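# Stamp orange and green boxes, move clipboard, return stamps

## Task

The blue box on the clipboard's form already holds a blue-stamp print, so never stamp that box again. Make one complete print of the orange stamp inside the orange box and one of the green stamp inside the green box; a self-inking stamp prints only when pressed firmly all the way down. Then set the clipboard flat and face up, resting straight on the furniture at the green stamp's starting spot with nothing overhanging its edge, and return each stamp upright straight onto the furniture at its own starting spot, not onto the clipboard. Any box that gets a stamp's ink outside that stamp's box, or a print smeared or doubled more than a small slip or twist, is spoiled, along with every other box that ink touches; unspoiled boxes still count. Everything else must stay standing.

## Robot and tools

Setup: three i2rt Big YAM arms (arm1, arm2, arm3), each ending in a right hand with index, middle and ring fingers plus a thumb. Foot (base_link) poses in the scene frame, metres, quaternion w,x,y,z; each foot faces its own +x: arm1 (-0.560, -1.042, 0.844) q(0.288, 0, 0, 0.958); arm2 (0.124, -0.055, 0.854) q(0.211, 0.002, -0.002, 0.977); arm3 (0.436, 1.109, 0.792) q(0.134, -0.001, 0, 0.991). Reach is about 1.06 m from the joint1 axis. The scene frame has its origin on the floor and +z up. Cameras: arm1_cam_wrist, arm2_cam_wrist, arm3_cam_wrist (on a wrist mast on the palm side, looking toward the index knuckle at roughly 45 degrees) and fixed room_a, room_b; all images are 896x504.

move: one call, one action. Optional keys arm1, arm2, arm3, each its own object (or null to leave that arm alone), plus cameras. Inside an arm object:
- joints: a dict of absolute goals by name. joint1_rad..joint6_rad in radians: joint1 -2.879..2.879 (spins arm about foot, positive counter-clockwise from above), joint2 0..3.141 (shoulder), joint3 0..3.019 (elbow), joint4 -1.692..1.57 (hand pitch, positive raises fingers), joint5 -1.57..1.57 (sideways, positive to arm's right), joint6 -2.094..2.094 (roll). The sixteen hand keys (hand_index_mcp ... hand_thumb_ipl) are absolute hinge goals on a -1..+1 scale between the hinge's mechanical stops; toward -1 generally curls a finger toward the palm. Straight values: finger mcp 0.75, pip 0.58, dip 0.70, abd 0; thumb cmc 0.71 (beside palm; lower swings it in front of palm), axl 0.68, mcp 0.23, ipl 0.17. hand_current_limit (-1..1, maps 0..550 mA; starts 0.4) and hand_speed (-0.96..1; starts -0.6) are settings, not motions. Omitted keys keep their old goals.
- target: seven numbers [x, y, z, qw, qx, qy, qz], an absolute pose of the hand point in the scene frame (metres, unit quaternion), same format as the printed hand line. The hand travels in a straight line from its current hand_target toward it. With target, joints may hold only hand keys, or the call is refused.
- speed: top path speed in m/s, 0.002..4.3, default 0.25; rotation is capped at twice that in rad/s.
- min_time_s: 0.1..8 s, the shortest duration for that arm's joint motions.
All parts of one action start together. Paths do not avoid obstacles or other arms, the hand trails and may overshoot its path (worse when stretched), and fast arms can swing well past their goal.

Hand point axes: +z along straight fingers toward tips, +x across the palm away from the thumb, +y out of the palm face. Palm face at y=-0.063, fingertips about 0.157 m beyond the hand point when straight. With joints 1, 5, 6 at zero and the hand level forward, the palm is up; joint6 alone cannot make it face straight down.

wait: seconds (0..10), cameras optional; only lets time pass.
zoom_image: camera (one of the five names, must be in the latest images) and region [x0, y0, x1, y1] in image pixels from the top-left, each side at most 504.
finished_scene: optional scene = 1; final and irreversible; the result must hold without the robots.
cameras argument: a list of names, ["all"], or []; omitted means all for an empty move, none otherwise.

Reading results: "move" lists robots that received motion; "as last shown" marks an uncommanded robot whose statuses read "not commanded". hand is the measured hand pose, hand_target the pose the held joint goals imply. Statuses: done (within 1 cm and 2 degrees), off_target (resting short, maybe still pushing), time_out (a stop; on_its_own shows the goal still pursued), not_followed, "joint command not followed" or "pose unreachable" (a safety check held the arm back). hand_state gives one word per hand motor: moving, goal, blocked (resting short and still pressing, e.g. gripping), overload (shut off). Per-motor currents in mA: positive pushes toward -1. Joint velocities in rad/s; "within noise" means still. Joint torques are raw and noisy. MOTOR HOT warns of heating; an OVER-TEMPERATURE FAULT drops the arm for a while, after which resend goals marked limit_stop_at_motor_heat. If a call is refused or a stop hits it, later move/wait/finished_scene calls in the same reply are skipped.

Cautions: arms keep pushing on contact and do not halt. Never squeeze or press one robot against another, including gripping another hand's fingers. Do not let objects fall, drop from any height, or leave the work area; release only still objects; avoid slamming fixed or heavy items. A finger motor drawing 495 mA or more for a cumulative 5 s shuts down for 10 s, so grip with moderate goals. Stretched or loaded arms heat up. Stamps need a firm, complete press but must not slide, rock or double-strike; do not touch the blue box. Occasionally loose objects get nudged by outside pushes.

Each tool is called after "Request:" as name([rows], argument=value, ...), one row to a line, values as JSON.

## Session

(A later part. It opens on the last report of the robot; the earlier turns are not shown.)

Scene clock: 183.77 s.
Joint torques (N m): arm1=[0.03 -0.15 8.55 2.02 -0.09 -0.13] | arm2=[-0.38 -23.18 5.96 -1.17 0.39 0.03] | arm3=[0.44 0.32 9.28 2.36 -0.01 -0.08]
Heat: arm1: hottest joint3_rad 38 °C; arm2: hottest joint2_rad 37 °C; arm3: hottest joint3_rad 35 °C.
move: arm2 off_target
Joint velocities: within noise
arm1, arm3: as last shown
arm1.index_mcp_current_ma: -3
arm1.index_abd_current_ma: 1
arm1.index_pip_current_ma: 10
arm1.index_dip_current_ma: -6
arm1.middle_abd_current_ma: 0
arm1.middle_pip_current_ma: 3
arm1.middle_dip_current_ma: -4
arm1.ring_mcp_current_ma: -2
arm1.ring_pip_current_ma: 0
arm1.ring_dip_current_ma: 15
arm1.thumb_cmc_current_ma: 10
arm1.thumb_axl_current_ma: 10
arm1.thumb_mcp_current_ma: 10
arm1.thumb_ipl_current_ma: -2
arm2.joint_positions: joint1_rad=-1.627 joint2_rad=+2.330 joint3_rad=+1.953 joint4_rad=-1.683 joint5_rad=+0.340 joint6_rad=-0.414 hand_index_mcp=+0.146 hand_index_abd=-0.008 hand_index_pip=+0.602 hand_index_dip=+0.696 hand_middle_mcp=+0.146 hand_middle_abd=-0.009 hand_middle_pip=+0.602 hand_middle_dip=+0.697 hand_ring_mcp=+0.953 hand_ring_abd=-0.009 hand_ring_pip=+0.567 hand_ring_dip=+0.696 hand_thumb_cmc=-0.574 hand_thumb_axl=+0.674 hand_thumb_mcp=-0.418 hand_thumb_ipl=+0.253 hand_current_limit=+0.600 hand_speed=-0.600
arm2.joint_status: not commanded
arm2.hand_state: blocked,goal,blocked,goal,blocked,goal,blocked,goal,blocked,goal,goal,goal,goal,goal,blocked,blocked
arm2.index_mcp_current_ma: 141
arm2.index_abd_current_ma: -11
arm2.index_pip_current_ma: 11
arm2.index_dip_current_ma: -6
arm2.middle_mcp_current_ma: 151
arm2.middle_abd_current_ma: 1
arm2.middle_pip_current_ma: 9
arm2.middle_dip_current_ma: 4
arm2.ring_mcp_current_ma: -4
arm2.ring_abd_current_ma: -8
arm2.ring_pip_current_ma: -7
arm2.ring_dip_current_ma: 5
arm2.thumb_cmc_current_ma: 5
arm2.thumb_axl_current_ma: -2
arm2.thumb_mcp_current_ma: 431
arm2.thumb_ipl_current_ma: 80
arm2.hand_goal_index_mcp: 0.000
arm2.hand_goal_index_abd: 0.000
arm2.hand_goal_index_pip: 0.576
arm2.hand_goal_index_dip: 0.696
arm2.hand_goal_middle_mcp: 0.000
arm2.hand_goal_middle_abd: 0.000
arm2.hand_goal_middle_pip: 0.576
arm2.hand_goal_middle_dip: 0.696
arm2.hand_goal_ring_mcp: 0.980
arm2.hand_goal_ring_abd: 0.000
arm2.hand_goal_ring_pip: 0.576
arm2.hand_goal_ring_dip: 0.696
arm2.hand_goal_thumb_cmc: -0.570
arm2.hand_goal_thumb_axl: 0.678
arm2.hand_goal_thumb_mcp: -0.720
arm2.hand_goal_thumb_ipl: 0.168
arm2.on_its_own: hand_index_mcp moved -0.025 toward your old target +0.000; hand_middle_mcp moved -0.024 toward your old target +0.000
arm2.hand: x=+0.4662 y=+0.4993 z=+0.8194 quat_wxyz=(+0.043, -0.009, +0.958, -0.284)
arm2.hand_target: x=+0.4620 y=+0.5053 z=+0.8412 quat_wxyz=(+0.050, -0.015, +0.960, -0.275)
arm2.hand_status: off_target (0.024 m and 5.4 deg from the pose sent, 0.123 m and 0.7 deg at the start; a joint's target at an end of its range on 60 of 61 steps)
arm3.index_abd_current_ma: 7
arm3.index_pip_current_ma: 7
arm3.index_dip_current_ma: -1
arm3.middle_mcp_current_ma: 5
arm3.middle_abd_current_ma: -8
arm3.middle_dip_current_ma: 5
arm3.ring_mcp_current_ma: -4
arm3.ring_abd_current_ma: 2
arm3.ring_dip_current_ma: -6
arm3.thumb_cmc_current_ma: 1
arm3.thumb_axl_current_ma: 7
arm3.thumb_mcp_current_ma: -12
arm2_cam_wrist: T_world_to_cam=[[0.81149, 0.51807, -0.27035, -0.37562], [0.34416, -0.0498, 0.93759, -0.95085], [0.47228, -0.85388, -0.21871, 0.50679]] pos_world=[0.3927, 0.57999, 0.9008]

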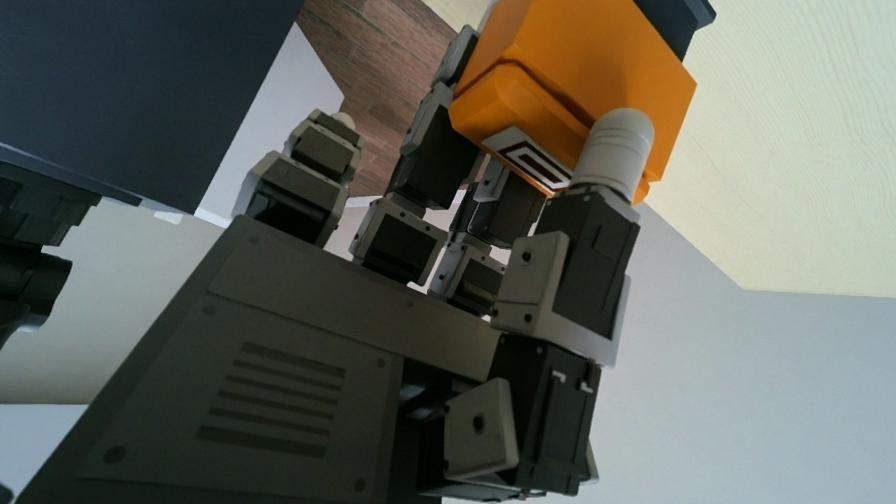

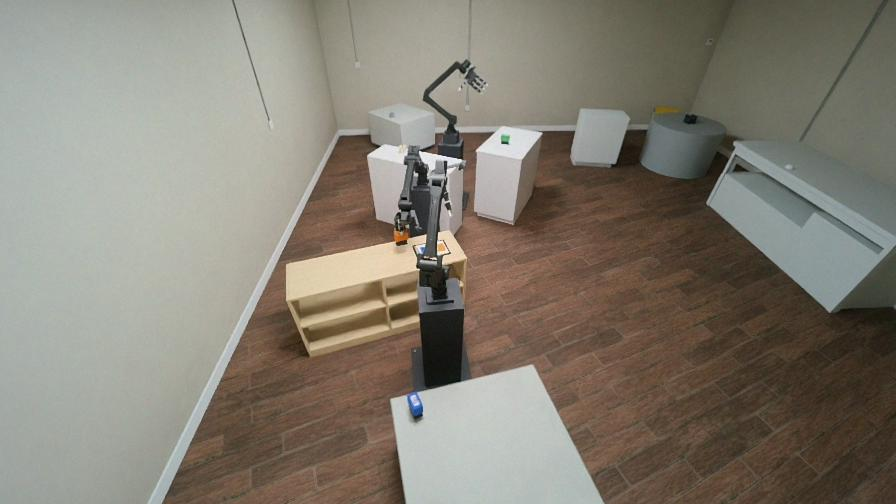

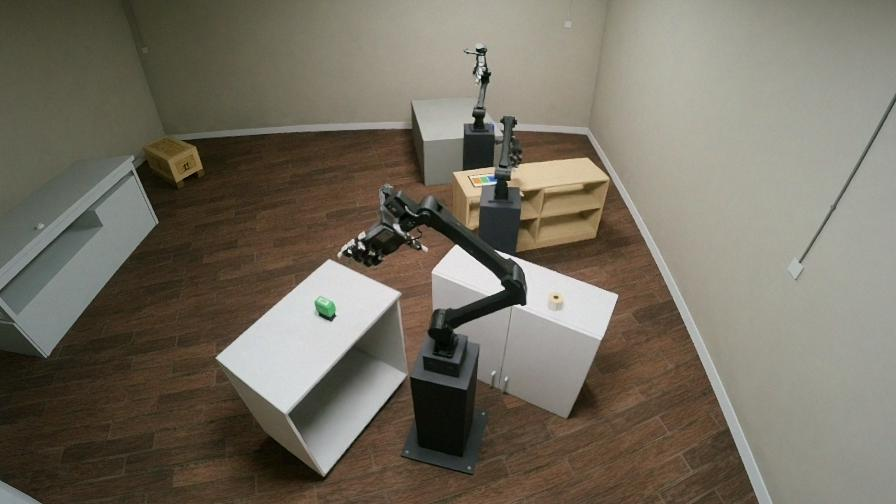

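Request:
move(arm2={"target": [0.1725, 0.533, 0.82, 0.2382, -0.6399, 0.694, -0.2295], "speed": 0.2}, cameras=["arm2_cam_wrist", "arm3_cam_wrist", "room_a", "room_b"])

Scene clock: 198.00 s.
Joint torques (N m): arm1=[-0.15 -0.15 8.55 1.99 -0.09 -0.13] | arm2=[-0.73 -20.07 5.55 0.79 0.7 -0.02] | arm3=[1.03 0.38 9.11 2.39 0 -0.12]
Heat: arm1: hottest joint3_rad 38 °C; arm2: hottest joint2_rad 38 °C; arm3: hottest joint3_rad 35 °C.
move: arm2 off_target
Joint velocities: within noise
arm1, arm3: as last shown
arm1.index_mcp_current_ma: -6
arm1.index_abd_current_ma: 7
arm1.index_pip_current_ma: 8
arm1.middle_mcp_current_ma: 7
arm1.middle_abd_current_ma: -1
arm1.middle_pip_current_ma: -4
arm1.middle_dip_current_ma: -3
arm1.ring_mcp_current_ma: 3
arm1.ring_abd_current_ma: -1
arm1.ring_pip_current_ma: -4
arm1.ring_dip_current_ma: 2
arm1.thumb_cmc_current_ma: 12
arm1.thumb_axl_current_ma: 2
arm1.thumb_mcp_current_ma: 0
arm1.thumb_ipl_current_ma: -7
arm2.joint_positions: joint1_rad=-1.157 joint2_rad=+2.060 joint3_rad=+1.419 joint4_rad=-1.000 joint5_rad=+0.674 joint6_rad=-1.482 hand_index_mcp=+0.146 hand_index_abd=-0.008 hand_index_pip=+0.602 hand_index_dip=+0.696 hand_middle_mcp=+0.145 hand_middle_abd=-0.009 hand_middle_pip=+0.602 hand_middle_dip=+0.697 hand_ring_mcp=+0.953 hand_ring_abd=-0.008 hand_ring_pip=+0.567 hand_ring_dip=+0.696 hand_thumb_cmc=-0.574 hand_thumb_axl=+0.674 hand_thumb_mcp=-0.418 hand_thumb_ipl=+0.253 hand_current_limit=+0.600 hand_speed=-0.600
arm2.joint_status: not commanded
arm2.hand_state: blocked,goal,blocked,goal,blocked,goal,blocked,goal,blocked,goal,goal,goal,goal,goal,blocked,blocked
arm2.index_mcp_current_ma: 140
arm2.index_abd_current_ma: -2
arm2.index_pip_current_ma: 16
arm2.index_dip_current_ma: -9
arm2.middle_mcp_current_ma: 149
arm2.middle_abd_current_ma: 5
arm2.middle_pip_current_ma: 3
arm2.middle_dip_current_ma: 7
arm2.ring_mcp_current_ma: 1
arm2.ring_abd_current_ma: -9
arm2.ring_pip_current_ma: -14
arm2.ring_dip_current_ma: 9
arm2.thumb_cmc_current_ma: -1
arm2.thumb_axl_current_ma: -14
arm2.thumb_mcp_current_ma: 432
arm2.thumb_ipl_current_ma: 82
arm2.hand_goal_index_mcp: 0.000
arm2.hand_goal_index_abd: 0.000
arm2.hand_goal_index_pip: 0.576
arm2.hand_goal_index_dip: 0.696
arm2.hand_goal_middle_mcp: 0.000
arm2.hand_goal_middle_abd: 0.000
arm2.hand_goal_middle_pip: 0.576
arm2.hand_goal_middle_dip: 0.696
arm2.hand_goal_ring_mcp: 0.980
arm2.hand_goal_ring_abd: 0.000
arm2.hand_goal_ring_pip: 0.576
arm2.hand_goal_ring_dip: 0.696
arm2.hand_goal_thumb_cmc: -0.570
arm2.hand_goal_thumb_axl: 0.678
arm2.hand_goal_thumb_mcp: -0.720
arm2.hand_goal_thumb_ipl: 0.168
arm2.hand: x=+0.1750 y=+0.5220 z=+0.7988 quat_wxyz=(+0.221, -0.641, +0.693, -0.246)
arm2.hand_target: x=+0.1725 y=+0.5327 z=+0.8198 quat_wxyz=(+0.238, -0.640, +0.694, -0.230)
arm2.hand_status: off_target (0.024 m and 2.8 deg from the pose sent, 0.295 m and 83.6 deg at the start)
arm3.index_mcp_current_ma: -5
arm3.index_abd_current_ma: 12
arm3.index_dip_current_ma: 2
arm3.middle_mcp_current_ma: 7
arm3.middle_abd_current_ma: -14
arm3.middle_pip_current_ma: -13
arm3.middle_dip_current_ma: 0
arm3.ring_mcp_current_ma: -12
arm3.ring_abd_current_ma: 6
arm3.ring_dip_current_ma: -5
arm3.thumb_cmc_current_ma: -4
arm3.thumb_axl_current_ma: 6
arm2_cam_wrist: T_world_to_cam=[[-0.38371, 0.83838, -0.38714, -0.02144], [0.01067, 0.42323, 0.90596, -0.99356], [0.92339, 0.3435, -0.17134, -0.08258]] pos_world=[0.07863, 0.46684, 0.87767]
arm3_cam_wrist: T_world_to_cam=[[-0.64527, 0.61498, -0.45324, 0.23035], [0.71383, 0.69673, -0.07091, -0.7953], [0.27218, -0.36929, -0.88856, 1.60517]] pos_world=[0.27945, 1.00522, 1.47431]

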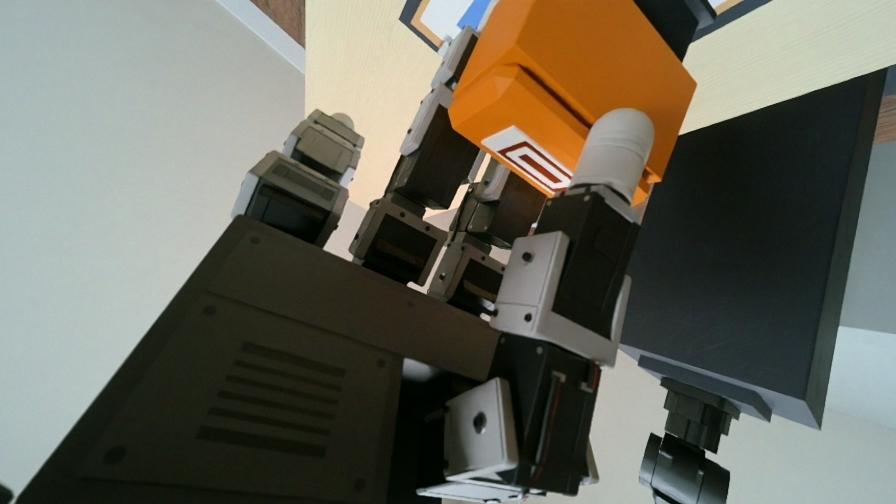

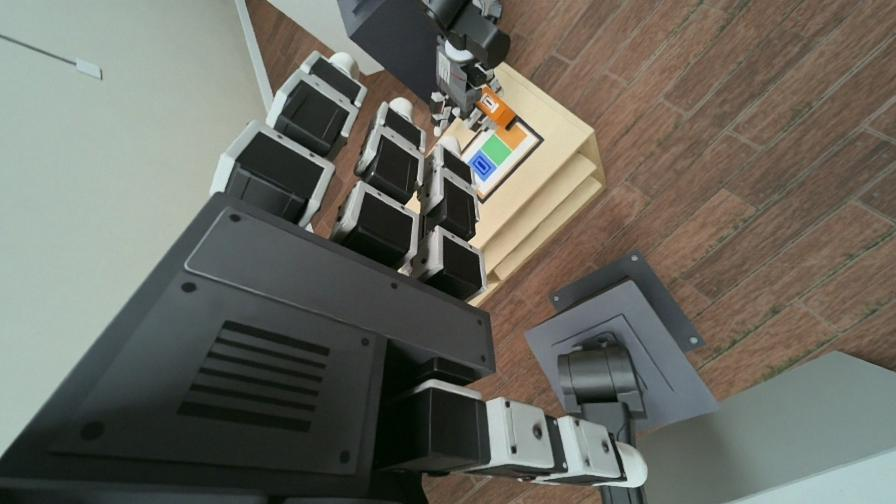

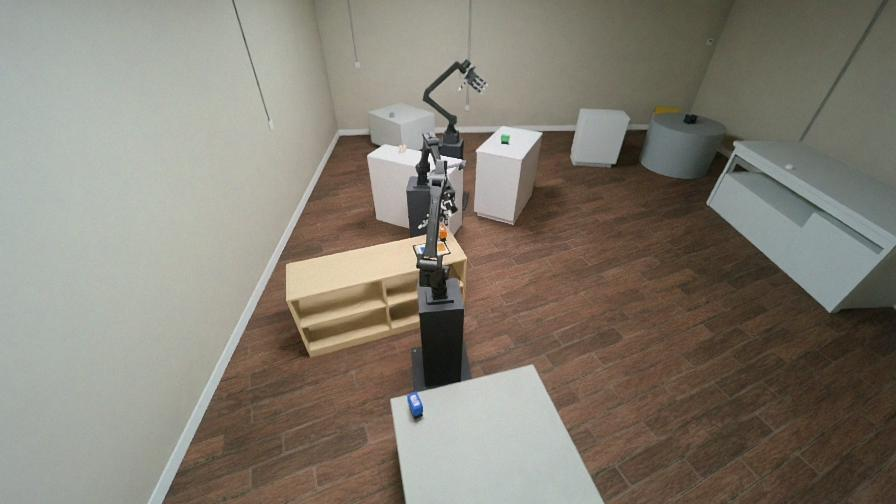

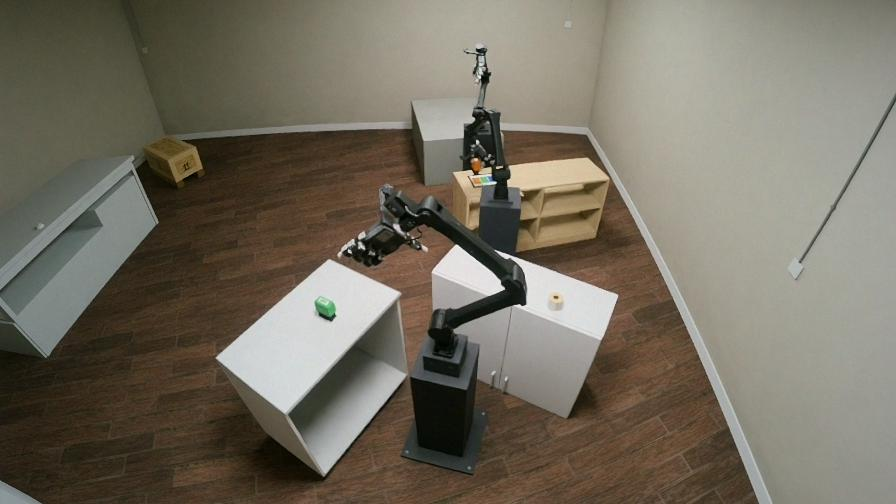

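Request:
move(arm3={"target": [0.335, 0.725, 0.99, -0.439, -0.578, 0.656, -0.207], "speed": 0.2}, cameras=["arm3_cam_wrist"])

Request:
zoom_image(camera="arm3_cam_wrist", region=[440, 0, 720, 200])

Scene clock: 205.43 s.
Joint torques (N m): arm1=[0.03 -0.15 8.54 1.99 -0.1 -0.13] | arm2=[-0.91 -20.19 5.57 0.83 0.72 0.01] | arm3=[0.62 -4.25 9.85 2.59 0.49 -0.02]
Heat: arm1: hottest joint3_rad 38 °C; arm2: hottest joint2_rad 38 °C; arm3: hottest joint3_rad 35 °C.
move: arm3 done
Joint velocities: within noise
arm1, arm2: as last shown
arm1.index_mcp_current_ma: 0
arm1.index_abd_current_ma: 5
arm1.index_pip_current_ma: 5
arm1.index_dip_current_ma: -9
arm1.middle_mcp_current_ma: 2
arm1.middle_abd_current_ma: 5
arm1.middle_pip_current_ma: -6
arm1.middle_dip_current_ma: -4
arm1.ring_mcp_current_ma: -1
arm1.ring_pip_current_ma: -10
arm1.ring_dip_current_ma: -1
arm1.thumb_cmc_current_ma: 9
arm1.thumb_axl_current_ma: 7
arm1.thumb_mcp_current_ma: -2
arm1.thumb_ipl_current_ma: -5
arm2.joint_positions: joint1_rad=-1.157 joint2_rad=+2.060 joint3_rad=+1.419 joint4_rad=-1.000 joint5_rad=+0.674 joint6_rad=-1.483 hand_index_mcp=+0.146 hand_index_abd=-0.008 hand_index_pip=+0.602 hand_index_dip=+0.696 hand_middle_mcp=+0.145 hand_middle_abd=-0.009 hand_middle_pip=+0.602 hand_middle_dip=+0.697 hand_ring_mcp=+0.953 hand_ring_abd=-0.008 hand_ring_pip=+0.567 hand_ring_dip=+0.696 hand_thumb_cmc=-0.574 hand_thumb_axl=+0.674 hand_thumb_mcp=-0.418 hand_thumb_ipl=+0.253 hand_current_limit=+0.600 hand_speed=-0.600
arm2.index_mcp_current_ma: 141
arm2.index_abd_current_ma: -5
arm2.index_pip_current_ma: 21
arm2.index_dip_current_ma: -1
arm2.middle_mcp_current_ma: 153
arm2.middle_abd_current_ma: 3
arm2.middle_pip_current_ma: 10
arm2.middle_dip_current_ma: 4
arm2.ring_mcp_current_ma: 0
arm2.ring_abd_current_ma: -5
arm2.ring_pip_current_ma: -1
arm2.ring_dip_current_ma: 3
arm2.thumb_cmc_current_ma: 8
arm2.thumb_axl_current_ma: -6
arm2.thumb_mcp_current_ma: 430
arm2.thumb_ipl_current_ma: 81
arm2.hand: x=+0.1750 y=+0.5220 z=+0.7988 quat_wxyz=(+0.221, -0.641, +0.692, -0.246)
arm2.hand_target: x=+0.1724 y=+0.5326 z=+0.8198 quat_wxyz=(+0.238, -0.640, +0.694, -0.230)
arm3.joint_positions: joint1_rad=+1.972 joint2_rad=+0.995 joint3_rad=+0.593 joint4_rad=-0.228 joint5_rad=+0.456 joint6_rad=+1.592 hand_index_mcp=+0.753 hand_index_abd=+0.002 hand_index_pip=+0.577 hand_index_dip=+0.696 hand_middle_mcp=+0.753 hand_middle_abd=+0.002 hand_middle_pip=+0.577 hand_middle_dip=+0.696 hand_ring_mcp=+0.753 hand_ring_abd=+0.003 hand_ring_pip=+0.577 hand_ring_dip=+0.696 hand_thumb_cmc=+0.714 hand_thumb_axl=+0.677 hand_thumb_mcp=+0.226 hand_thumb_ipl=+0.168 hand_current_limit=+0.400 hand_speed=-0.600
arm3.joint_status: not commanded
arm3.hand_state: goal,goal,goal,goal,goal,goal,goal,goal,goal,goal,goal,goal,goal,goal,goal,goal
arm3.index_mcp_current_ma: -7
arm3.index_abd_current_ma: 8
arm3.index_pip_current_ma: 10
arm3.index_dip_current_ma: 2
arm3.middle_mcp_current_ma: 12
arm3.middle_abd_current_ma: -5
arm3.middle_pip_current_ma: -6
arm3.middle_dip_current_ma: -2
arm3.ring_mcp_current_ma: -10
arm3.ring_abd_current_ma: 4
arm3.ring_pip_current_ma: -12
arm3.ring_dip_current_ma: -1
arm3.thumb_cmc_current_ma: -1
arm3.thumb_axl_current_ma: 7
arm3.thumb_mcp_current_ma: -9
arm3.thumb_ipl_current_ma: 10
arm3.hand_goal_index_mcp: 0.754
arm3.hand_goal_index_abd: 0.000
arm3.hand_goal_index_pip: 0.576
arm3.hand_goal_index_dip: 0.696
arm3.hand_goal_middle_mcp: 0.754
arm3.hand_goal_middle_abd: 0.000
arm3.hand_goal_middle_pip: 0.576
arm3.hand_goal_middle_dip: 0.696
arm3.hand_goal_ring_mcp: 0.754
arm3.hand_goal_ring_abd: 0.000
arm3.hand_goal_ring_pip: 0.576
arm3.hand_goal_ring_dip: 0.696
arm3.hand_goal_thumb_cmc: 0.714
arm3.hand_goal_thumb_axl: 0.678
arm3.hand_goal_thumb_mcp: 0.226
arm3.hand_goal_thumb_ipl: 0.168
arm3.hand: x=+0.3325 y=+0.7269 z=+0.9943 quat_wxyz=(-0.440, -0.579, +0.656, -0.204)
arm3.hand_target: x=+0.3350 y=+0.7251 z=+0.9901 quat_wxyz=(-0.439, -0.578, +0.656, -0.207)
arm3.hand_status: done (0.005 m and 0.3 deg from the pose sent, 0.432 m and 0.0 deg at the start)
arm3_cam_wrist: T_world_to_cam=[[-0.64633, 0.61753, -0.44824, 0.24347], [0.71462, 0.69582, -0.07181, -0.72491], [0.26755, -0.36673, -0.89103, 1.18686]] pos_world=[0.35785, 0.78932, 1.1146]

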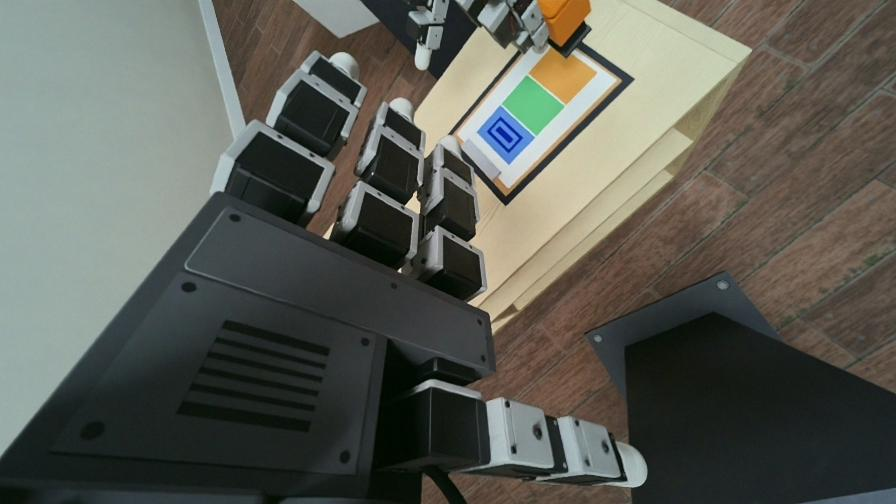

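Scaled by 1.800 from the camera's image (finer frame: 1280x720).

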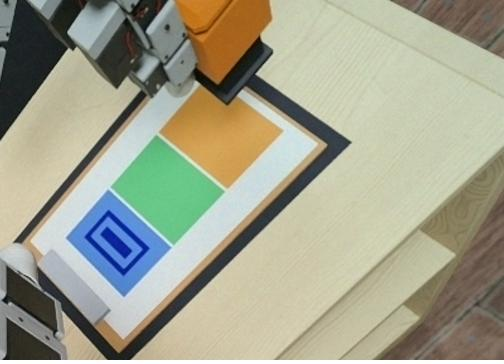

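Request:
zoom_image(camera="arm3_cam_wrist", region=[500, 0, 660, 120])

Request:
zoom_image(camera="arm2_cam_wrist", region=[380, 0, 800, 160])

Scaled by 3.150 from the camera's image (finer frame: 1280x720).

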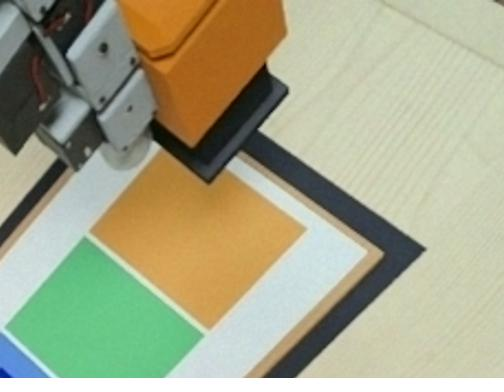

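This scene's latest camera images include none from arm2_cam_wrist. They are from: arm3_cam_wrist. arm2_cam_wrist's image comes with the result of a call that names it in "cameras".

Request:
move(arm2={"target": [0.1795, 0.5377, 0.771, 0.2552, -0.6383, 0.6944, -0.2128], "speed": 0.08}, cameras=["arm2_cam_wrist", "arm3_cam_wrist"])

Request:
zoom_image(camera="arm3_cam_wrist", region=[500, 0, 660, 120])

Request:
zoom_image(camera="arm2_cam_wrist", region=[380, 0, 800, 200])

Scene clock: 224.80 s.
Joint torques (N m): arm1=[0.03 -0.21 8.54 1.98 -0.09 -0.14] | arm2=[-1.73 -17.67 5.53 1.17 0.8 0.03] | arm3=[0.73 -4.54 9.51 2.74 0.46 -0.03]
Heat: arm1: hottest joint3_rad 38 °C; arm2: hottest joint2_rad 38 °C; arm3: hottest joint3_rad 36 °C.
move: arm2 done
Joint velocities: within noise
arm1, arm3: as last shown
arm1.index_mcp_current_ma: -2
arm1.index_abd_current_ma: 6
arm1.index_pip_current_ma: 9
arm1.index_dip_current_ma: -7
arm1.middle_mcp_current_ma: 10
arm1.middle_abd_current_ma: 4
arm1.middle_pip_current_ma: 11
arm1.ring_mcp_current_ma: 7
arm1.ring_abd_current_ma: 7
arm1.ring_pip_current_ma: -4
arm1.ring_dip_current_ma: 0
arm1.thumb_cmc_current_ma: 7
arm1.thumb_axl_current_ma: 11
arm1.thumb_mcp_current_ma: 7
arm1.thumb_ipl_current_ma: 1
arm2.joint_positions: joint1_rad=-1.157 joint2_rad=+2.090 joint3_rad=+1.359 joint4_rad=-0.816 joint5_rad=+0.674 joint6_rad=-1.517 hand_index_mcp=+0.146 hand_index_abd=-0.008 hand_index_pip=+0.602 hand_index_dip=+0.696 hand_middle_mcp=+0.145 hand_middle_abd=-0.009 hand_middle_pip=+0.602 hand_middle_dip=+0.697 hand_ring_mcp=+0.953 hand_ring_abd=-0.008 hand_ring_pip=+0.567 hand_ring_dip=+0.696 hand_thumb_cmc=-0.574 hand_thumb_axl=+0.674 hand_thumb_mcp=-0.418 hand_thumb_ipl=+0.253 hand_current_limit=+0.600 hand_speed=-0.600
arm2.joint_status: not commanded
arm2.hand_state: blocked,goal,blocked,goal,blocked,goal,blocked,goal,blocked,goal,goal,goal,goal,goal,blocked,blocked
arm2.index_mcp_current_ma: 138
arm2.index_abd_current_ma: -5
arm2.index_pip_current_ma: 6
arm2.index_dip_current_ma: -14
arm2.middle_mcp_current_ma: 145
arm2.middle_abd_current_ma: 7
arm2.middle_pip_current_ma: 6
arm2.middle_dip_current_ma: 4
arm2.ring_mcp_current_ma: 3
arm2.ring_abd_current_ma: -7
arm2.ring_pip_current_ma: -12
arm2.ring_dip_current_ma: 3
arm2.thumb_cmc_current_ma: 7
arm2.thumb_axl_current_ma: -3
arm2.thumb_mcp_current_ma: 434
arm2.thumb_ipl_current_ma: 88
arm2.hand_goal_index_mcp: 0.000
arm2.hand_goal_index_abd: 0.000
arm2.hand_goal_index_pip: 0.576
arm2.hand_goal_index_dip: 0.696
arm2.hand_goal_middle_mcp: 0.000
arm2.hand_goal_middle_abd: 0.000
arm2.hand_goal_middle_pip: 0.576
arm2.hand_goal_middle_dip: 0.696
arm2.hand_goal_ring_mcp: 0.980
arm2.hand_goal_ring_abd: 0.000
arm2.hand_goal_ring_pip: 0.576
arm2.hand_goal_ring_dip: 0.696
arm2.hand_goal_thumb_cmc: -0.570
arm2.hand_goal_thumb_axl: 0.678
arm2.hand_goal_thumb_mcp: -0.720
arm2.hand_goal_thumb_ipl: 0.168
arm2.hand: x=+0.1742 y=+0.5310 z=+0.7668 quat_wxyz=(+0.247, -0.642, +0.692, -0.218)
arm2.hand_target: x=+0.1795 y=+0.5376 z=+0.7711 quat_wxyz=(+0.255, -0.638, +0.694, -0.213)
arm2.hand_status: done (0.010 m and 1.2 deg from the pose sent, 0.032 m and 5.5 deg at the start)
arm3.index_mcp_current_ma: -1
arm3.index_abd_current_ma: 11
arm3.index_pip_current_ma: 4
arm3.index_dip_current_ma: 3
arm3.middle_mcp_current_ma: 9
arm3.middle_abd_current_ma: -10
arm3.middle_pip_current_ma: -10
arm3.middle_dip_current_ma: -4
arm3.ring_abd_current_ma: 2
arm3.ring_dip_current_ma: -6
arm3.thumb_cmc_current_ma: 1
arm3.thumb_axl_current_ma: 3
arm3.thumb_mcp_current_ma: -8
arm3.thumb_ipl_current_ma: 8
arm2_cam_wrist: T_world_to_cam=[[-0.4064, 0.85352, -0.3261, -0.09248], [-0.0001, 0.35686, 0.93416, -0.95278], [0.91369, 0.37968, -0.14494, -0.1282]] pos_world=[0.07945, 0.46761, 0.8413]
arm3_cam_wrist: T_world_to_cam=[[-0.64633, 0.61753, -0.44824, 0.24347], [0.71462, 0.69582, -0.07181, -0.72491], [0.26755, -0.36673, -0.89103, 1.18686]] pos_world=[0.35785, 0.78932, 1.1146]

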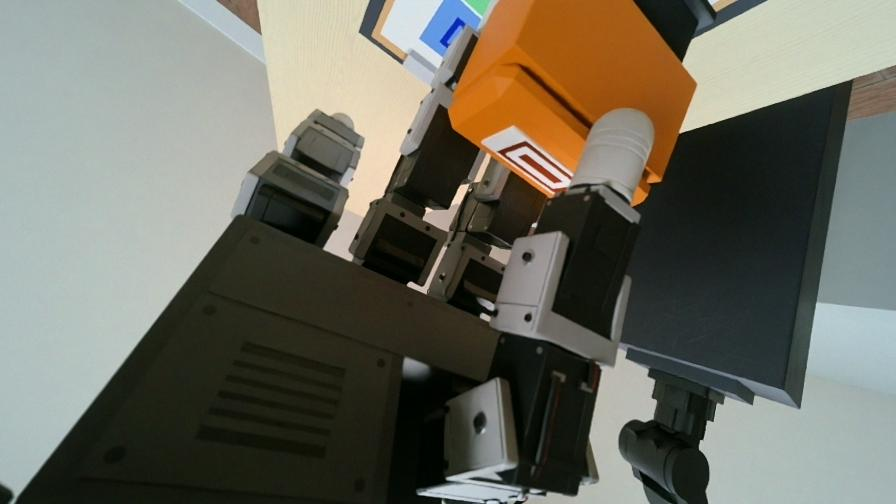

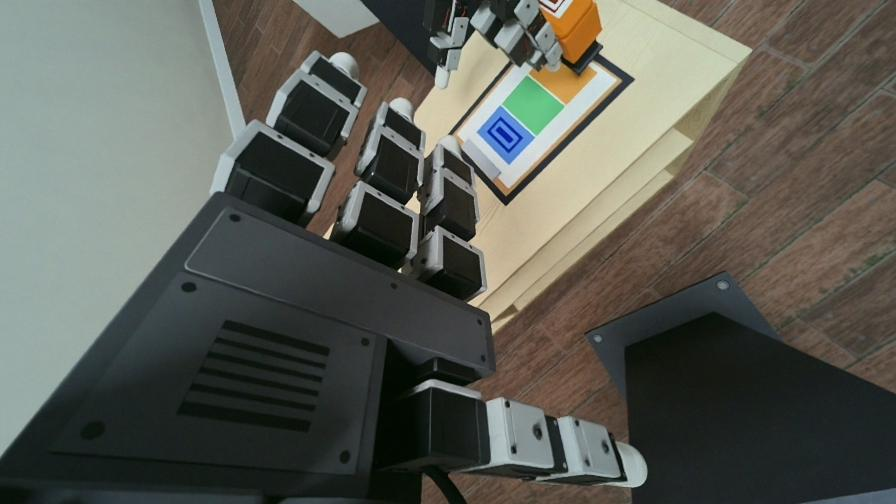

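Scaled by 3.150 from the camera's image (finer frame: 1280x720).

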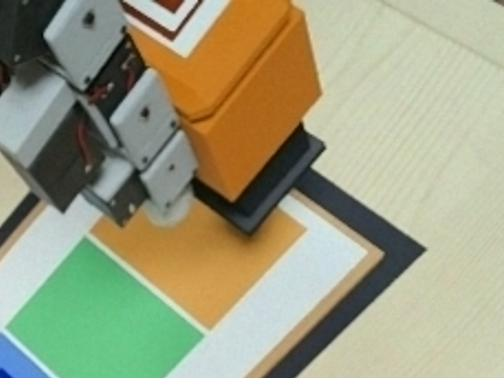

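Scaled by 1.200 from the camera's image (finer frame: 1280x720).

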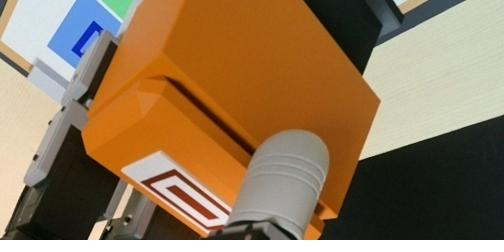

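Request:
move(arm2={"target": [0.195, 0.535, 0.744, 0.246, -0.636, 0.6955, -0.2245], "speed": 0.08}, cameras=["arm3_cam_wrist"])

Request:
zoom_image(camera="arm3_cam_wrist", region=[500, 0, 660, 120])

Scene clock: 234.80 s.
Joint torques (N m): arm1=[-0.03 -0.15 8.57 2 -0.09 -0.13] | arm2=[-1.79 -17.73 5.97 1.02 0.81 0.02] | arm3=[0.67 -4.89 9.77 2.66 0.51 -0.06]
Heat: arm1: hottest joint3_rad 38 °C; arm2: hottest joint2_rad 38 °C; arm3: hottest joint3_rad 37 °C.
move: arm2 off_target
Joint velocities: within noise
arm1, arm3: as last shown
arm1.index_mcp_current_ma: -4
arm1.index_abd_current_ma: 10
arm1.index_pip_current_ma: 13
arm1.index_dip_current_ma: -11
arm1.middle_mcp_current_ma: 11
arm1.middle_abd_current_ma: 5
arm1.middle_pip_current_ma: -3
arm1.middle_dip_current_ma: 4
arm1.ring_mcp_current_ma: 2
arm1.ring_abd_current_ma: 2
arm1.ring_pip_current_ma: -11
arm1.ring_dip_current_ma: 4
arm1.thumb_cmc_current_ma: 9
arm1.thumb_axl_current_ma: 9
arm1.thumb_ipl_current_ma: -1
arm2.joint_positions: joint1_rad=-1.182 joint2_rad=+2.145 joint3_rad=+1.359 joint4_rad=-0.788 joint5_rad=+0.677 joint6_rad=-1.532 hand_index_mcp=+0.146 hand_index_abd=-0.008 hand_index_pip=+0.602 hand_index_dip=+0.696 hand_middle_mcp=+0.145 hand_middle_abd=-0.009 hand_middle_pip=+0.602 hand_middle_dip=+0.697 hand_ring_mcp=+0.953 hand_ring_abd=-0.008 hand_ring_pip=+0.567 hand_ring_dip=+0.696 hand_thumb_cmc=-0.574 hand_thumb_axl=+0.674 hand_thumb_mcp=-0.418 hand_thumb_ipl=+0.253 hand_current_limit=+0.600 hand_speed=-0.600
arm2.joint_status: not commanded
arm2.hand_state: blocked,goal,blocked,goal,blocked,goal,blocked,goal,blocked,goal,goal,goal,goal,goal,blocked,blocked
arm2.index_mcp_current_ma: 139
arm2.index_abd_current_ma: -8
arm2.index_pip_current_ma: 16
arm2.index_dip_current_ma: -10
arm2.middle_mcp_current_ma: 155
arm2.middle_abd_current_ma: 7
arm2.middle_pip_current_ma: 7
arm2.middle_dip_current_ma: 0
arm2.ring_mcp_current_ma: 1
arm2.ring_abd_current_ma: -8
arm2.ring_pip_current_ma: -10
arm2.ring_dip_current_ma: 14
arm2.thumb_cmc_current_ma: 5
arm2.thumb_axl_current_ma: -4
arm2.thumb_mcp_current_ma: 427
arm2.thumb_ipl_current_ma: 91
arm2.hand_goal_index_mcp: 0.000
arm2.hand_goal_index_abd: 0.000
arm2.hand_goal_index_pip: 0.576
arm2.hand_goal_index_dip: 0.696
arm2.hand_goal_middle_mcp: 0.000
arm2.hand_goal_middle_abd: 0.000
arm2.hand_goal_middle_pip: 0.576
arm2.hand_goal_middle_dip: 0.696
arm2.hand_goal_ring_mcp: 0.980
arm2.hand_goal_ring_abd: 0.000
arm2.hand_goal_ring_pip: 0.576
arm2.hand_goal_ring_dip: 0.696
arm2.hand_goal_thumb_cmc: -0.570
arm2.hand_goal_thumb_axl: 0.678
arm2.hand_goal_thumb_mcp: -0.720
arm2.hand_goal_thumb_ipl: 0.168
arm2.hand: x=+0.1890 y=+0.5228 z=+0.7364 quat_wxyz=(+0.235, -0.641, +0.693, -0.233)
arm2.hand_target: x=+0.1950 y=+0.5347 z=+0.7442 quat_wxyz=(+0.246, -0.636, +0.696, -0.225)
arm2.hand_status: off_target (0.016 m and 1.7 deg from the pose sent, 0.031 m and 1.1 deg at the start)
arm3.index_mcp_current_ma: -5
arm3.index_abd_current_ma: 7
arm3.index_pip_current_ma: 6
arm3.index_dip_current_ma: 0
arm3.middle_mcp_current_ma: 8
arm3.middle_abd_current_ma: -9
arm3.middle_pip_current_ma: -8
arm3.middle_dip_current_ma: 1
arm3.ring_mcp_current_ma: -8
arm3.ring_pip_current_ma: -8
arm3.ring_dip_current_ma: -5
arm3.thumb_cmc_current_ma: -4
arm3.thumb_axl_current_ma: 5
arm3.thumb_mcp_current_ma: -11
arm3.thumb_ipl_current_ma: 14
arm3_cam_wrist: T_world_to_cam=[[-0.64633, 0.61753, -0.44824, 0.24347], [0.71462, 0.69582, -0.07181, -0.72491], [0.26755, -0.36673, -0.89103, 1.18686]] pos_world=[0.35785, 0.78932, 1.1146]

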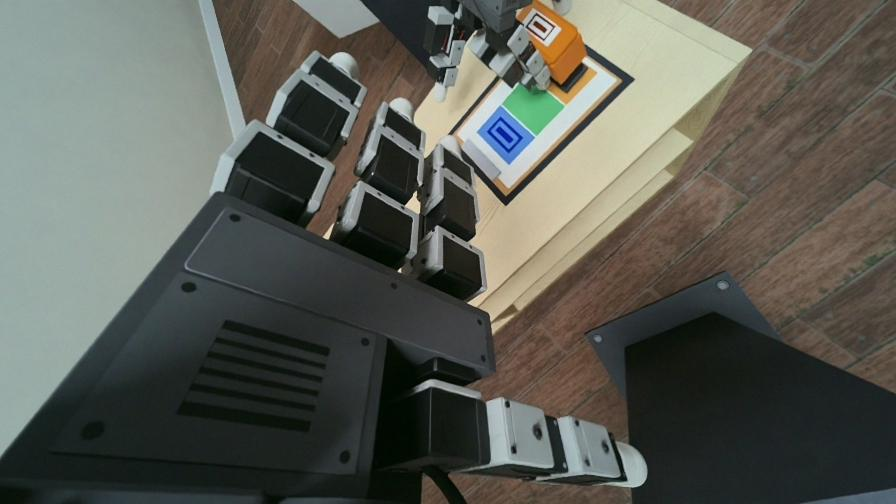

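Scaled by 3.150 from the camera's image (finer frame: 1280x720).

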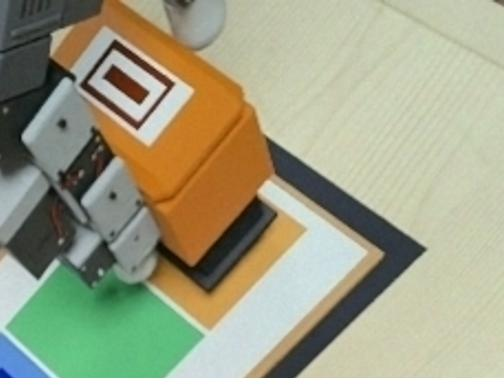

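Request:
move(arm2={"target": [0.195, 0.5425, 0.744, 0.241, -0.6207, 0.7092, -0.2298], "speed": 0.08}, cameras=["arm3_cam_wrist"])

Request:
zoom_image(camera="arm3_cam_wrist", region=[500, 0, 660, 120])

Scene clock: 243.97 s.
Joint torques (N m): arm1=[-0.03 -0.15 8.53 1.98 -0.1 -0.13] | arm2=[-1.49 -17.2 7.62 -0.13 0.82 0.25] | arm3=[-0.03 -4.66 9.81 2.47 0.45 -0.1]
Heat: arm1: hottest joint3_rad 38 °C; arm2: hottest joint2_rad 38 °C; arm3: hottest joint3_rad 37 °C.
move: arm2 off_target
Joint velocities: within noise
arm1, arm3: as last shown
arm1.index_mcp_current_ma: -7
arm1.index_abd_current_ma: 7
arm1.index_pip_current_ma: 7
arm1.index_dip_current_ma: -1
arm1.middle_mcp_current_ma: 10
arm1.middle_abd_current_ma: 3
arm1.middle_pip_current_ma: -8
arm1.middle_dip_current_ma: -9
arm1.ring_mcp_current_ma: 6
arm1.ring_abd_current_ma: 6
arm1.ring_pip_current_ma: -5
arm1.thumb_cmc_current_ma: 4
arm1.thumb_axl_current_ma: 11
arm1.thumb_mcp_current_ma: 11
arm1.thumb_ipl_current_ma: -2
arm2.joint_positions: joint1_rad=-1.182 joint2_rad=+2.160 joint3_rad=+1.380 joint4_rad=-0.820 joint5_rad=+0.677 joint6_rad=-1.493 hand_index_mcp=+0.146 hand_index_abd=-0.008 hand_index_pip=+0.602 hand_index_dip=+0.696 hand_middle_mcp=+0.145 hand_middle_abd=-0.009 hand_middle_pip=+0.602 hand_middle_dip=+0.697 hand_ring_mcp=+0.953 hand_ring_abd=-0.008 hand_ring_pip=+0.567 hand_ring_dip=+0.696 hand_thumb_cmc=-0.574 hand_thumb_axl=+0.674 hand_thumb_mcp=-0.418 hand_thumb_ipl=+0.253 hand_current_limit=+0.600 hand_speed=-0.600
arm2.joint_status: not commanded
arm2.hand_state: blocked,goal,blocked,goal,blocked,goal,blocked,goal,blocked,goal,goal,goal,goal,goal,blocked,blocked
arm2.index_mcp_current_ma: 142
arm2.index_abd_current_ma: -9
arm2.index_pip_current_ma: 14
arm2.index_dip_current_ma: -3
arm2.middle_mcp_current_ma: 141
arm2.middle_abd_current_ma: 5
arm2.middle_pip_current_ma: 15
arm2.middle_dip_current_ma: 1
arm2.ring_mcp_current_ma: 7
arm2.ring_abd_current_ma: -9
arm2.ring_pip_current_ma: -14
arm2.ring_dip_current_ma: 10
arm2.thumb_cmc_current_ma: 6
arm2.thumb_axl_current_ma: -5
arm2.thumb_mcp_current_ma: 424
arm2.thumb_ipl_current_ma: 80
arm2.hand_goal_index_mcp: 0.000
arm2.hand_goal_index_abd: 0.000
arm2.hand_goal_index_pip: 0.576
arm2.hand_goal_index_dip: 0.696
arm2.hand_goal_middle_mcp: 0.000
arm2.hand_goal_middle_abd: 0.000
arm2.hand_goal_middle_pip: 0.576
arm2.hand_goal_middle_dip: 0.696
arm2.hand_goal_ring_mcp: 0.980
arm2.hand_goal_ring_abd: 0.000
arm2.hand_goal_ring_pip: 0.576
arm2.hand_goal_ring_dip: 0.696
arm2.hand_goal_thumb_cmc: -0.570
arm2.hand_goal_thumb_axl: 0.678
arm2.hand_goal_thumb_mcp: -0.720
arm2.hand_goal_thumb_ipl: 0.168
arm2.hand: x=+0.1899 y=+0.5254 z=+0.7344 quat_wxyz=(+0.231, -0.631, +0.702, -0.237)
arm2.hand_target: x=+0.1950 y=+0.5420 z=+0.7443 quat_wxyz=(+0.241, -0.621, +0.710, -0.230)
arm2.hand_status: off_target (0.020 m and 2.0 deg from the pose sent, 0.022 m and 3.1 deg at the start)
arm3.index_mcp_current_ma: -6
arm3.index_abd_current_ma: 3
arm3.index_pip_current_ma: 5
arm3.middle_abd_current_ma: -6
arm3.middle_pip_current_ma: -6
arm3.middle_dip_current_ma: -1
arm3.ring_mcp_current_ma: -9
arm3.ring_abd_current_ma: 5
arm3.ring_pip_current_ma: -11
arm3.ring_dip_current_ma: -3
arm3.thumb_cmc_current_ma: -5
arm3.thumb_axl_current_ma: 6
arm3.thumb_mcp_current_ma: -8
arm3.thumb_ipl_current_ma: 8
arm3_cam_wrist: T_world_to_cam=[[-0.64633, 0.61753, -0.44824, 0.24347], [0.71462, 0.69582, -0.07181, -0.72491], [0.26755, -0.36673, -0.89103, 1.18686]] pos_world=[0.35785, 0.78932, 1.1146]

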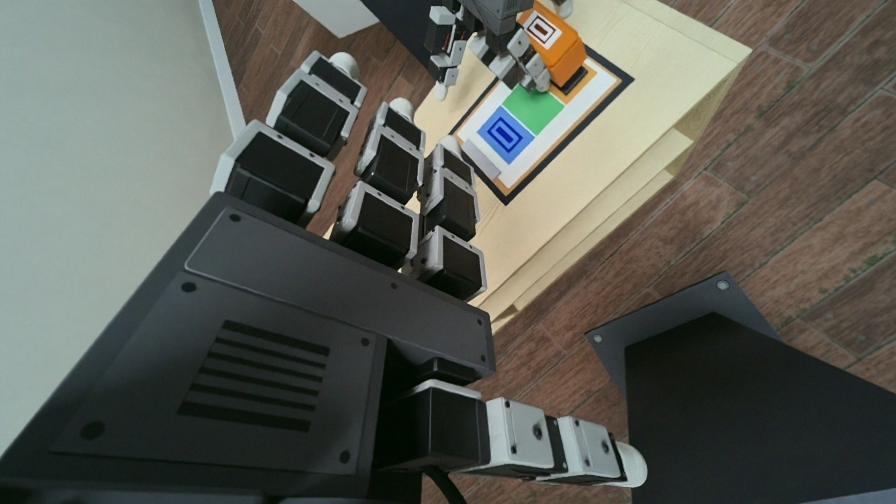

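Scaled by 3.150 from the camera's image (finer frame: 1280x720).

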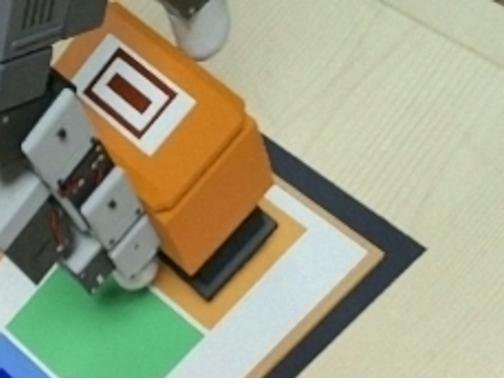

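Request:
move(arm2={"target": [0.194, 0.549, 0.736, 0.246, -0.6185, 0.712, -0.2245], "speed": 0.06}, cameras=["arm3_cam_wrist"])

Request:
zoom_image(camera="arm3_cam_wrist", region=[500, 0, 660, 120])

Scene clock: 247.60 s.
Joint torques (N m): arm1=[-0.03 -0.15 8.55 1.98 -0.1 -0.13] | arm2=[-1.2 -17.44 7.49 0.85 0.78 0.24] | arm3=[0.62 -4.6 9.89 2.78 0.47 0.01]
Heat: arm1: hottest joint3_rad 38 °C; arm2: hottest joint2_rad 38 °C; arm3: hottest joint3_rad 37 °C.
move: arm2 off_target
Joint velocities: within noise
arm1.joint_positions: joint1_rad=+0.107 joint2_rad=+0.639 joint3_rad=+1.372 joint4_rad=-1.403 joint5_rad=-0.093 joint6_rad=+1.215 hand_index_mcp=+0.753 hand_index_abd=+0.000 hand_index_pip=+0.577 hand_index_dip=+0.696 hand_middle_mcp=+0.753 hand_middle_abd=+0.000 hand_middle_pip=+0.577 hand_middle_dip=+0.696 hand_ring_mcp=+0.753 hand_ring_abd=+0.000 hand_ring_pip=+0.577 hand_ring_dip=+0.696 hand_thumb_cmc=+0.714 hand_thumb_axl=+0.677 hand_thumb_mcp=+0.225 hand_thumb_ipl=+0.168 hand_current_limit=+0.400 hand_speed=-0.600
arm1.joint_status: not commanded
arm1.hand_state: goal,goal,goal,goal,goal,goal,goal,goal,goal,goal,goal,goal,goal,goal,goal,goal
arm1.index_mcp_current_ma: -5
arm1.index_abd_current_ma: 1
arm1.index_pip_current_ma: 10
arm1.index_dip_current_ma: -7
arm1.middle_mcp_current_ma: 11
arm1.middle_abd_current_ma: 6
arm1.middle_pip_current_ma: 0
arm1.middle_dip_current_ma: -5
arm1.ring_mcp_current_ma: 2
arm1.ring_abd_current_ma: 12
arm1.ring_pip_current_ma: -10
arm1.ring_dip_current_ma: 5
arm1.thumb_cmc_current_ma: 13
arm1.thumb_axl_current_ma: 13
arm1.thumb_mcp_current_ma: 8
arm1.thumb_ipl_current_ma: -9
arm1.hand_goal_index_mcp: 0.754
arm1.hand_goal_index_abd: 0.000
arm1.hand_goal_index_pip: 0.576
arm1.hand_goal_index_dip: 0.696
arm1.hand_goal_middle_mcp: 0.754
arm1.hand_goal_middle_abd: 0.000
arm1.hand_goal_middle_pip: 0.576
arm1.hand_goal_middle_dip: 0.696
arm1.hand_goal_ring_mcp: 0.754
arm1.hand_goal_ring_abd: 0.000
arm1.hand_goal_ring_pip: 0.576
arm1.hand_goal_ring_dip: 0.696
arm1.hand_goal_thumb_cmc: 0.714
arm1.hand_goal_thumb_axl: 0.678
arm1.hand_goal_thumb_mcp: 0.226
arm1.hand_goal_thumb_ipl: 0.168
arm1.hand: x=-0.7467 y=-0.8649 z=+1.3582 quat_wxyz=(-0.415, +0.034, +0.899, +0.137)
arm1.hand_target: x=-0.7441 y=-0.8642 z=+1.3721 quat_wxyz=(-0.427, +0.036, +0.892, +0.145)
arm1.hand_status: not commanded
arm2.joint_positions: joint1_rad=-1.182 joint2_rad=+2.180 joint3_rad=+1.388 joint4_rad=-0.820 joint5_rad=+0.677 joint6_rad=-1.488 hand_index_mcp=+0.146 hand_index_abd=-0.008 hand_index_pip=+0.602 hand_index_dip=+0.696 hand_middle_mcp=+0.145 hand_middle_abd=-0.009 hand_middle_pip=+0.602 hand_middle_dip=+0.697 hand_ring_mcp=+0.953 hand_ring_abd=-0.008 hand_ring_pip=+0.567 hand_ring_dip=+0.696 hand_thumb_cmc=-0.574 hand_thumb_axl=+0.674 hand_thumb_mcp=-0.418 hand_thumb_ipl=+0.253 hand_current_limit=+0.600 hand_speed=-0.600
arm2.joint_status: not commanded
arm2.hand_state: blocked,goal,blocked,goal,blocked,goal,blocked,goal,blocked,goal,goal,goal,goal,goal,blocked,blocked
arm2.index_mcp_current_ma: 141
arm2.index_abd_current_ma: -4
arm2.index_pip_current_ma: 11
arm2.index_dip_current_ma: -13
arm2.middle_mcp_current_ma: 154
arm2.middle_abd_current_ma: 1
arm2.middle_pip_current_ma: 10
arm2.middle_dip_current_ma: 0
arm2.ring_mcp_current_ma: -3
arm2.ring_abd_current_ma: -4
arm2.ring_pip_current_ma: -6
arm2.ring_dip_current_ma: 2
arm2.thumb_cmc_current_ma: 6
arm2.thumb_axl_current_ma: -1
arm2.thumb_mcp_current_ma: 433
arm2.thumb_ipl_current_ma: 87
arm2.hand_goal_index_mcp: 0.000
arm2.hand_goal_index_abd: 0.000
arm2.hand_goal_index_pip: 0.576
arm2.hand_goal_index_dip: 0.696
arm2.hand_goal_middle_mcp: 0.000
arm2.hand_goal_middle_abd: 0.000
arm2.hand_goal_middle_pip: 0.576
arm2.hand_goal_middle_dip: 0.696
arm2.hand_goal_ring_mcp: 0.980
arm2.hand_goal_ring_abd: 0.000
arm2.hand_goal_ring_pip: 0.576
arm2.hand_goal_ring_dip: 0.696
arm2.hand_goal_thumb_cmc: -0.570
arm2.hand_goal_thumb_axl: 0.678
arm2.hand_goal_thumb_mcp: -0.720
arm2.hand_goal_thumb_ipl: 0.168
arm2.hand: x=+0.1900 y=+0.5247 z=+0.7254 quat_wxyz=(+0.227, -0.630, +0.702, -0.240)
arm2.hand_target: x=+0.1939 y=+0.5483 z=+0.7369 quat_wxyz=(+0.246, -0.618, +0.712, -0.224)
arm2.hand_status: off_target (0.027 m and 3.3 deg from the pose sent, 0.024 m and 2.9 deg at the start)
arm3: as last shown
arm3.index_abd_current_ma: 9
arm3.index_pip_current_ma: 7
arm3.index_dip_current_ma: -1
arm3.middle_abd_current_ma: -8
arm3.middle_pip_current_ma: -11
arm3.middle_dip_current_ma: 2
arm3.ring_mcp_current_ma: -6
arm3.ring_abd_current_ma: 3
arm3.ring_dip_current_ma: -7
arm3.thumb_cmc_current_ma: 2
arm3.thumb_axl_current_ma: 5
arm3.thumb_mcp_current_ma: -9
arm3.thumb_ipl_current_ma: 9
arm3_cam_wrist: T_world_to_cam=[[-0.64633, 0.61753, -0.44824, 0.24347], [0.71462, 0.69582, -0.07181, -0.72491], [0.26755, -0.36673, -0.89103, 1.18686]] pos_world=[0.35785, 0.78932, 1.1146]

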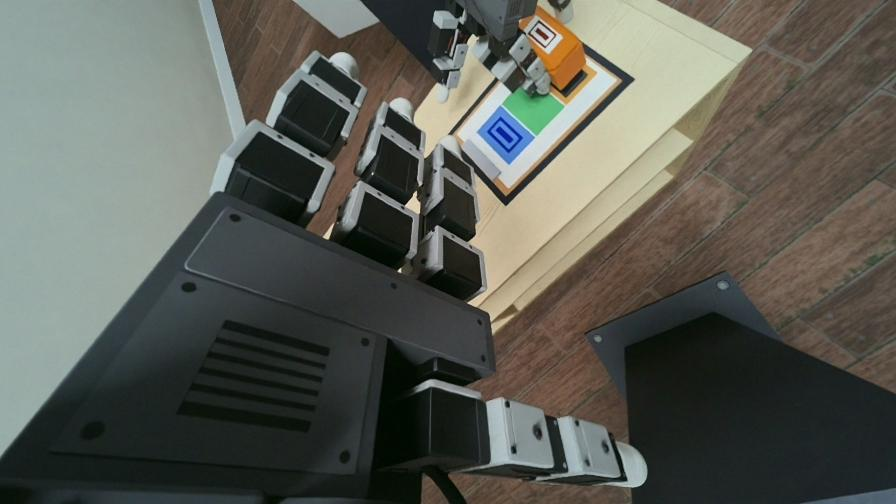

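Scaled by 3.150 from the camera's image (finer frame: 1280x720).

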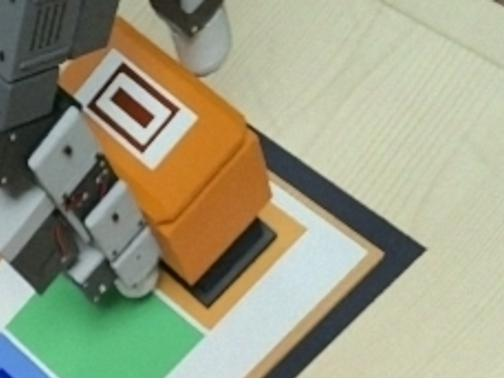

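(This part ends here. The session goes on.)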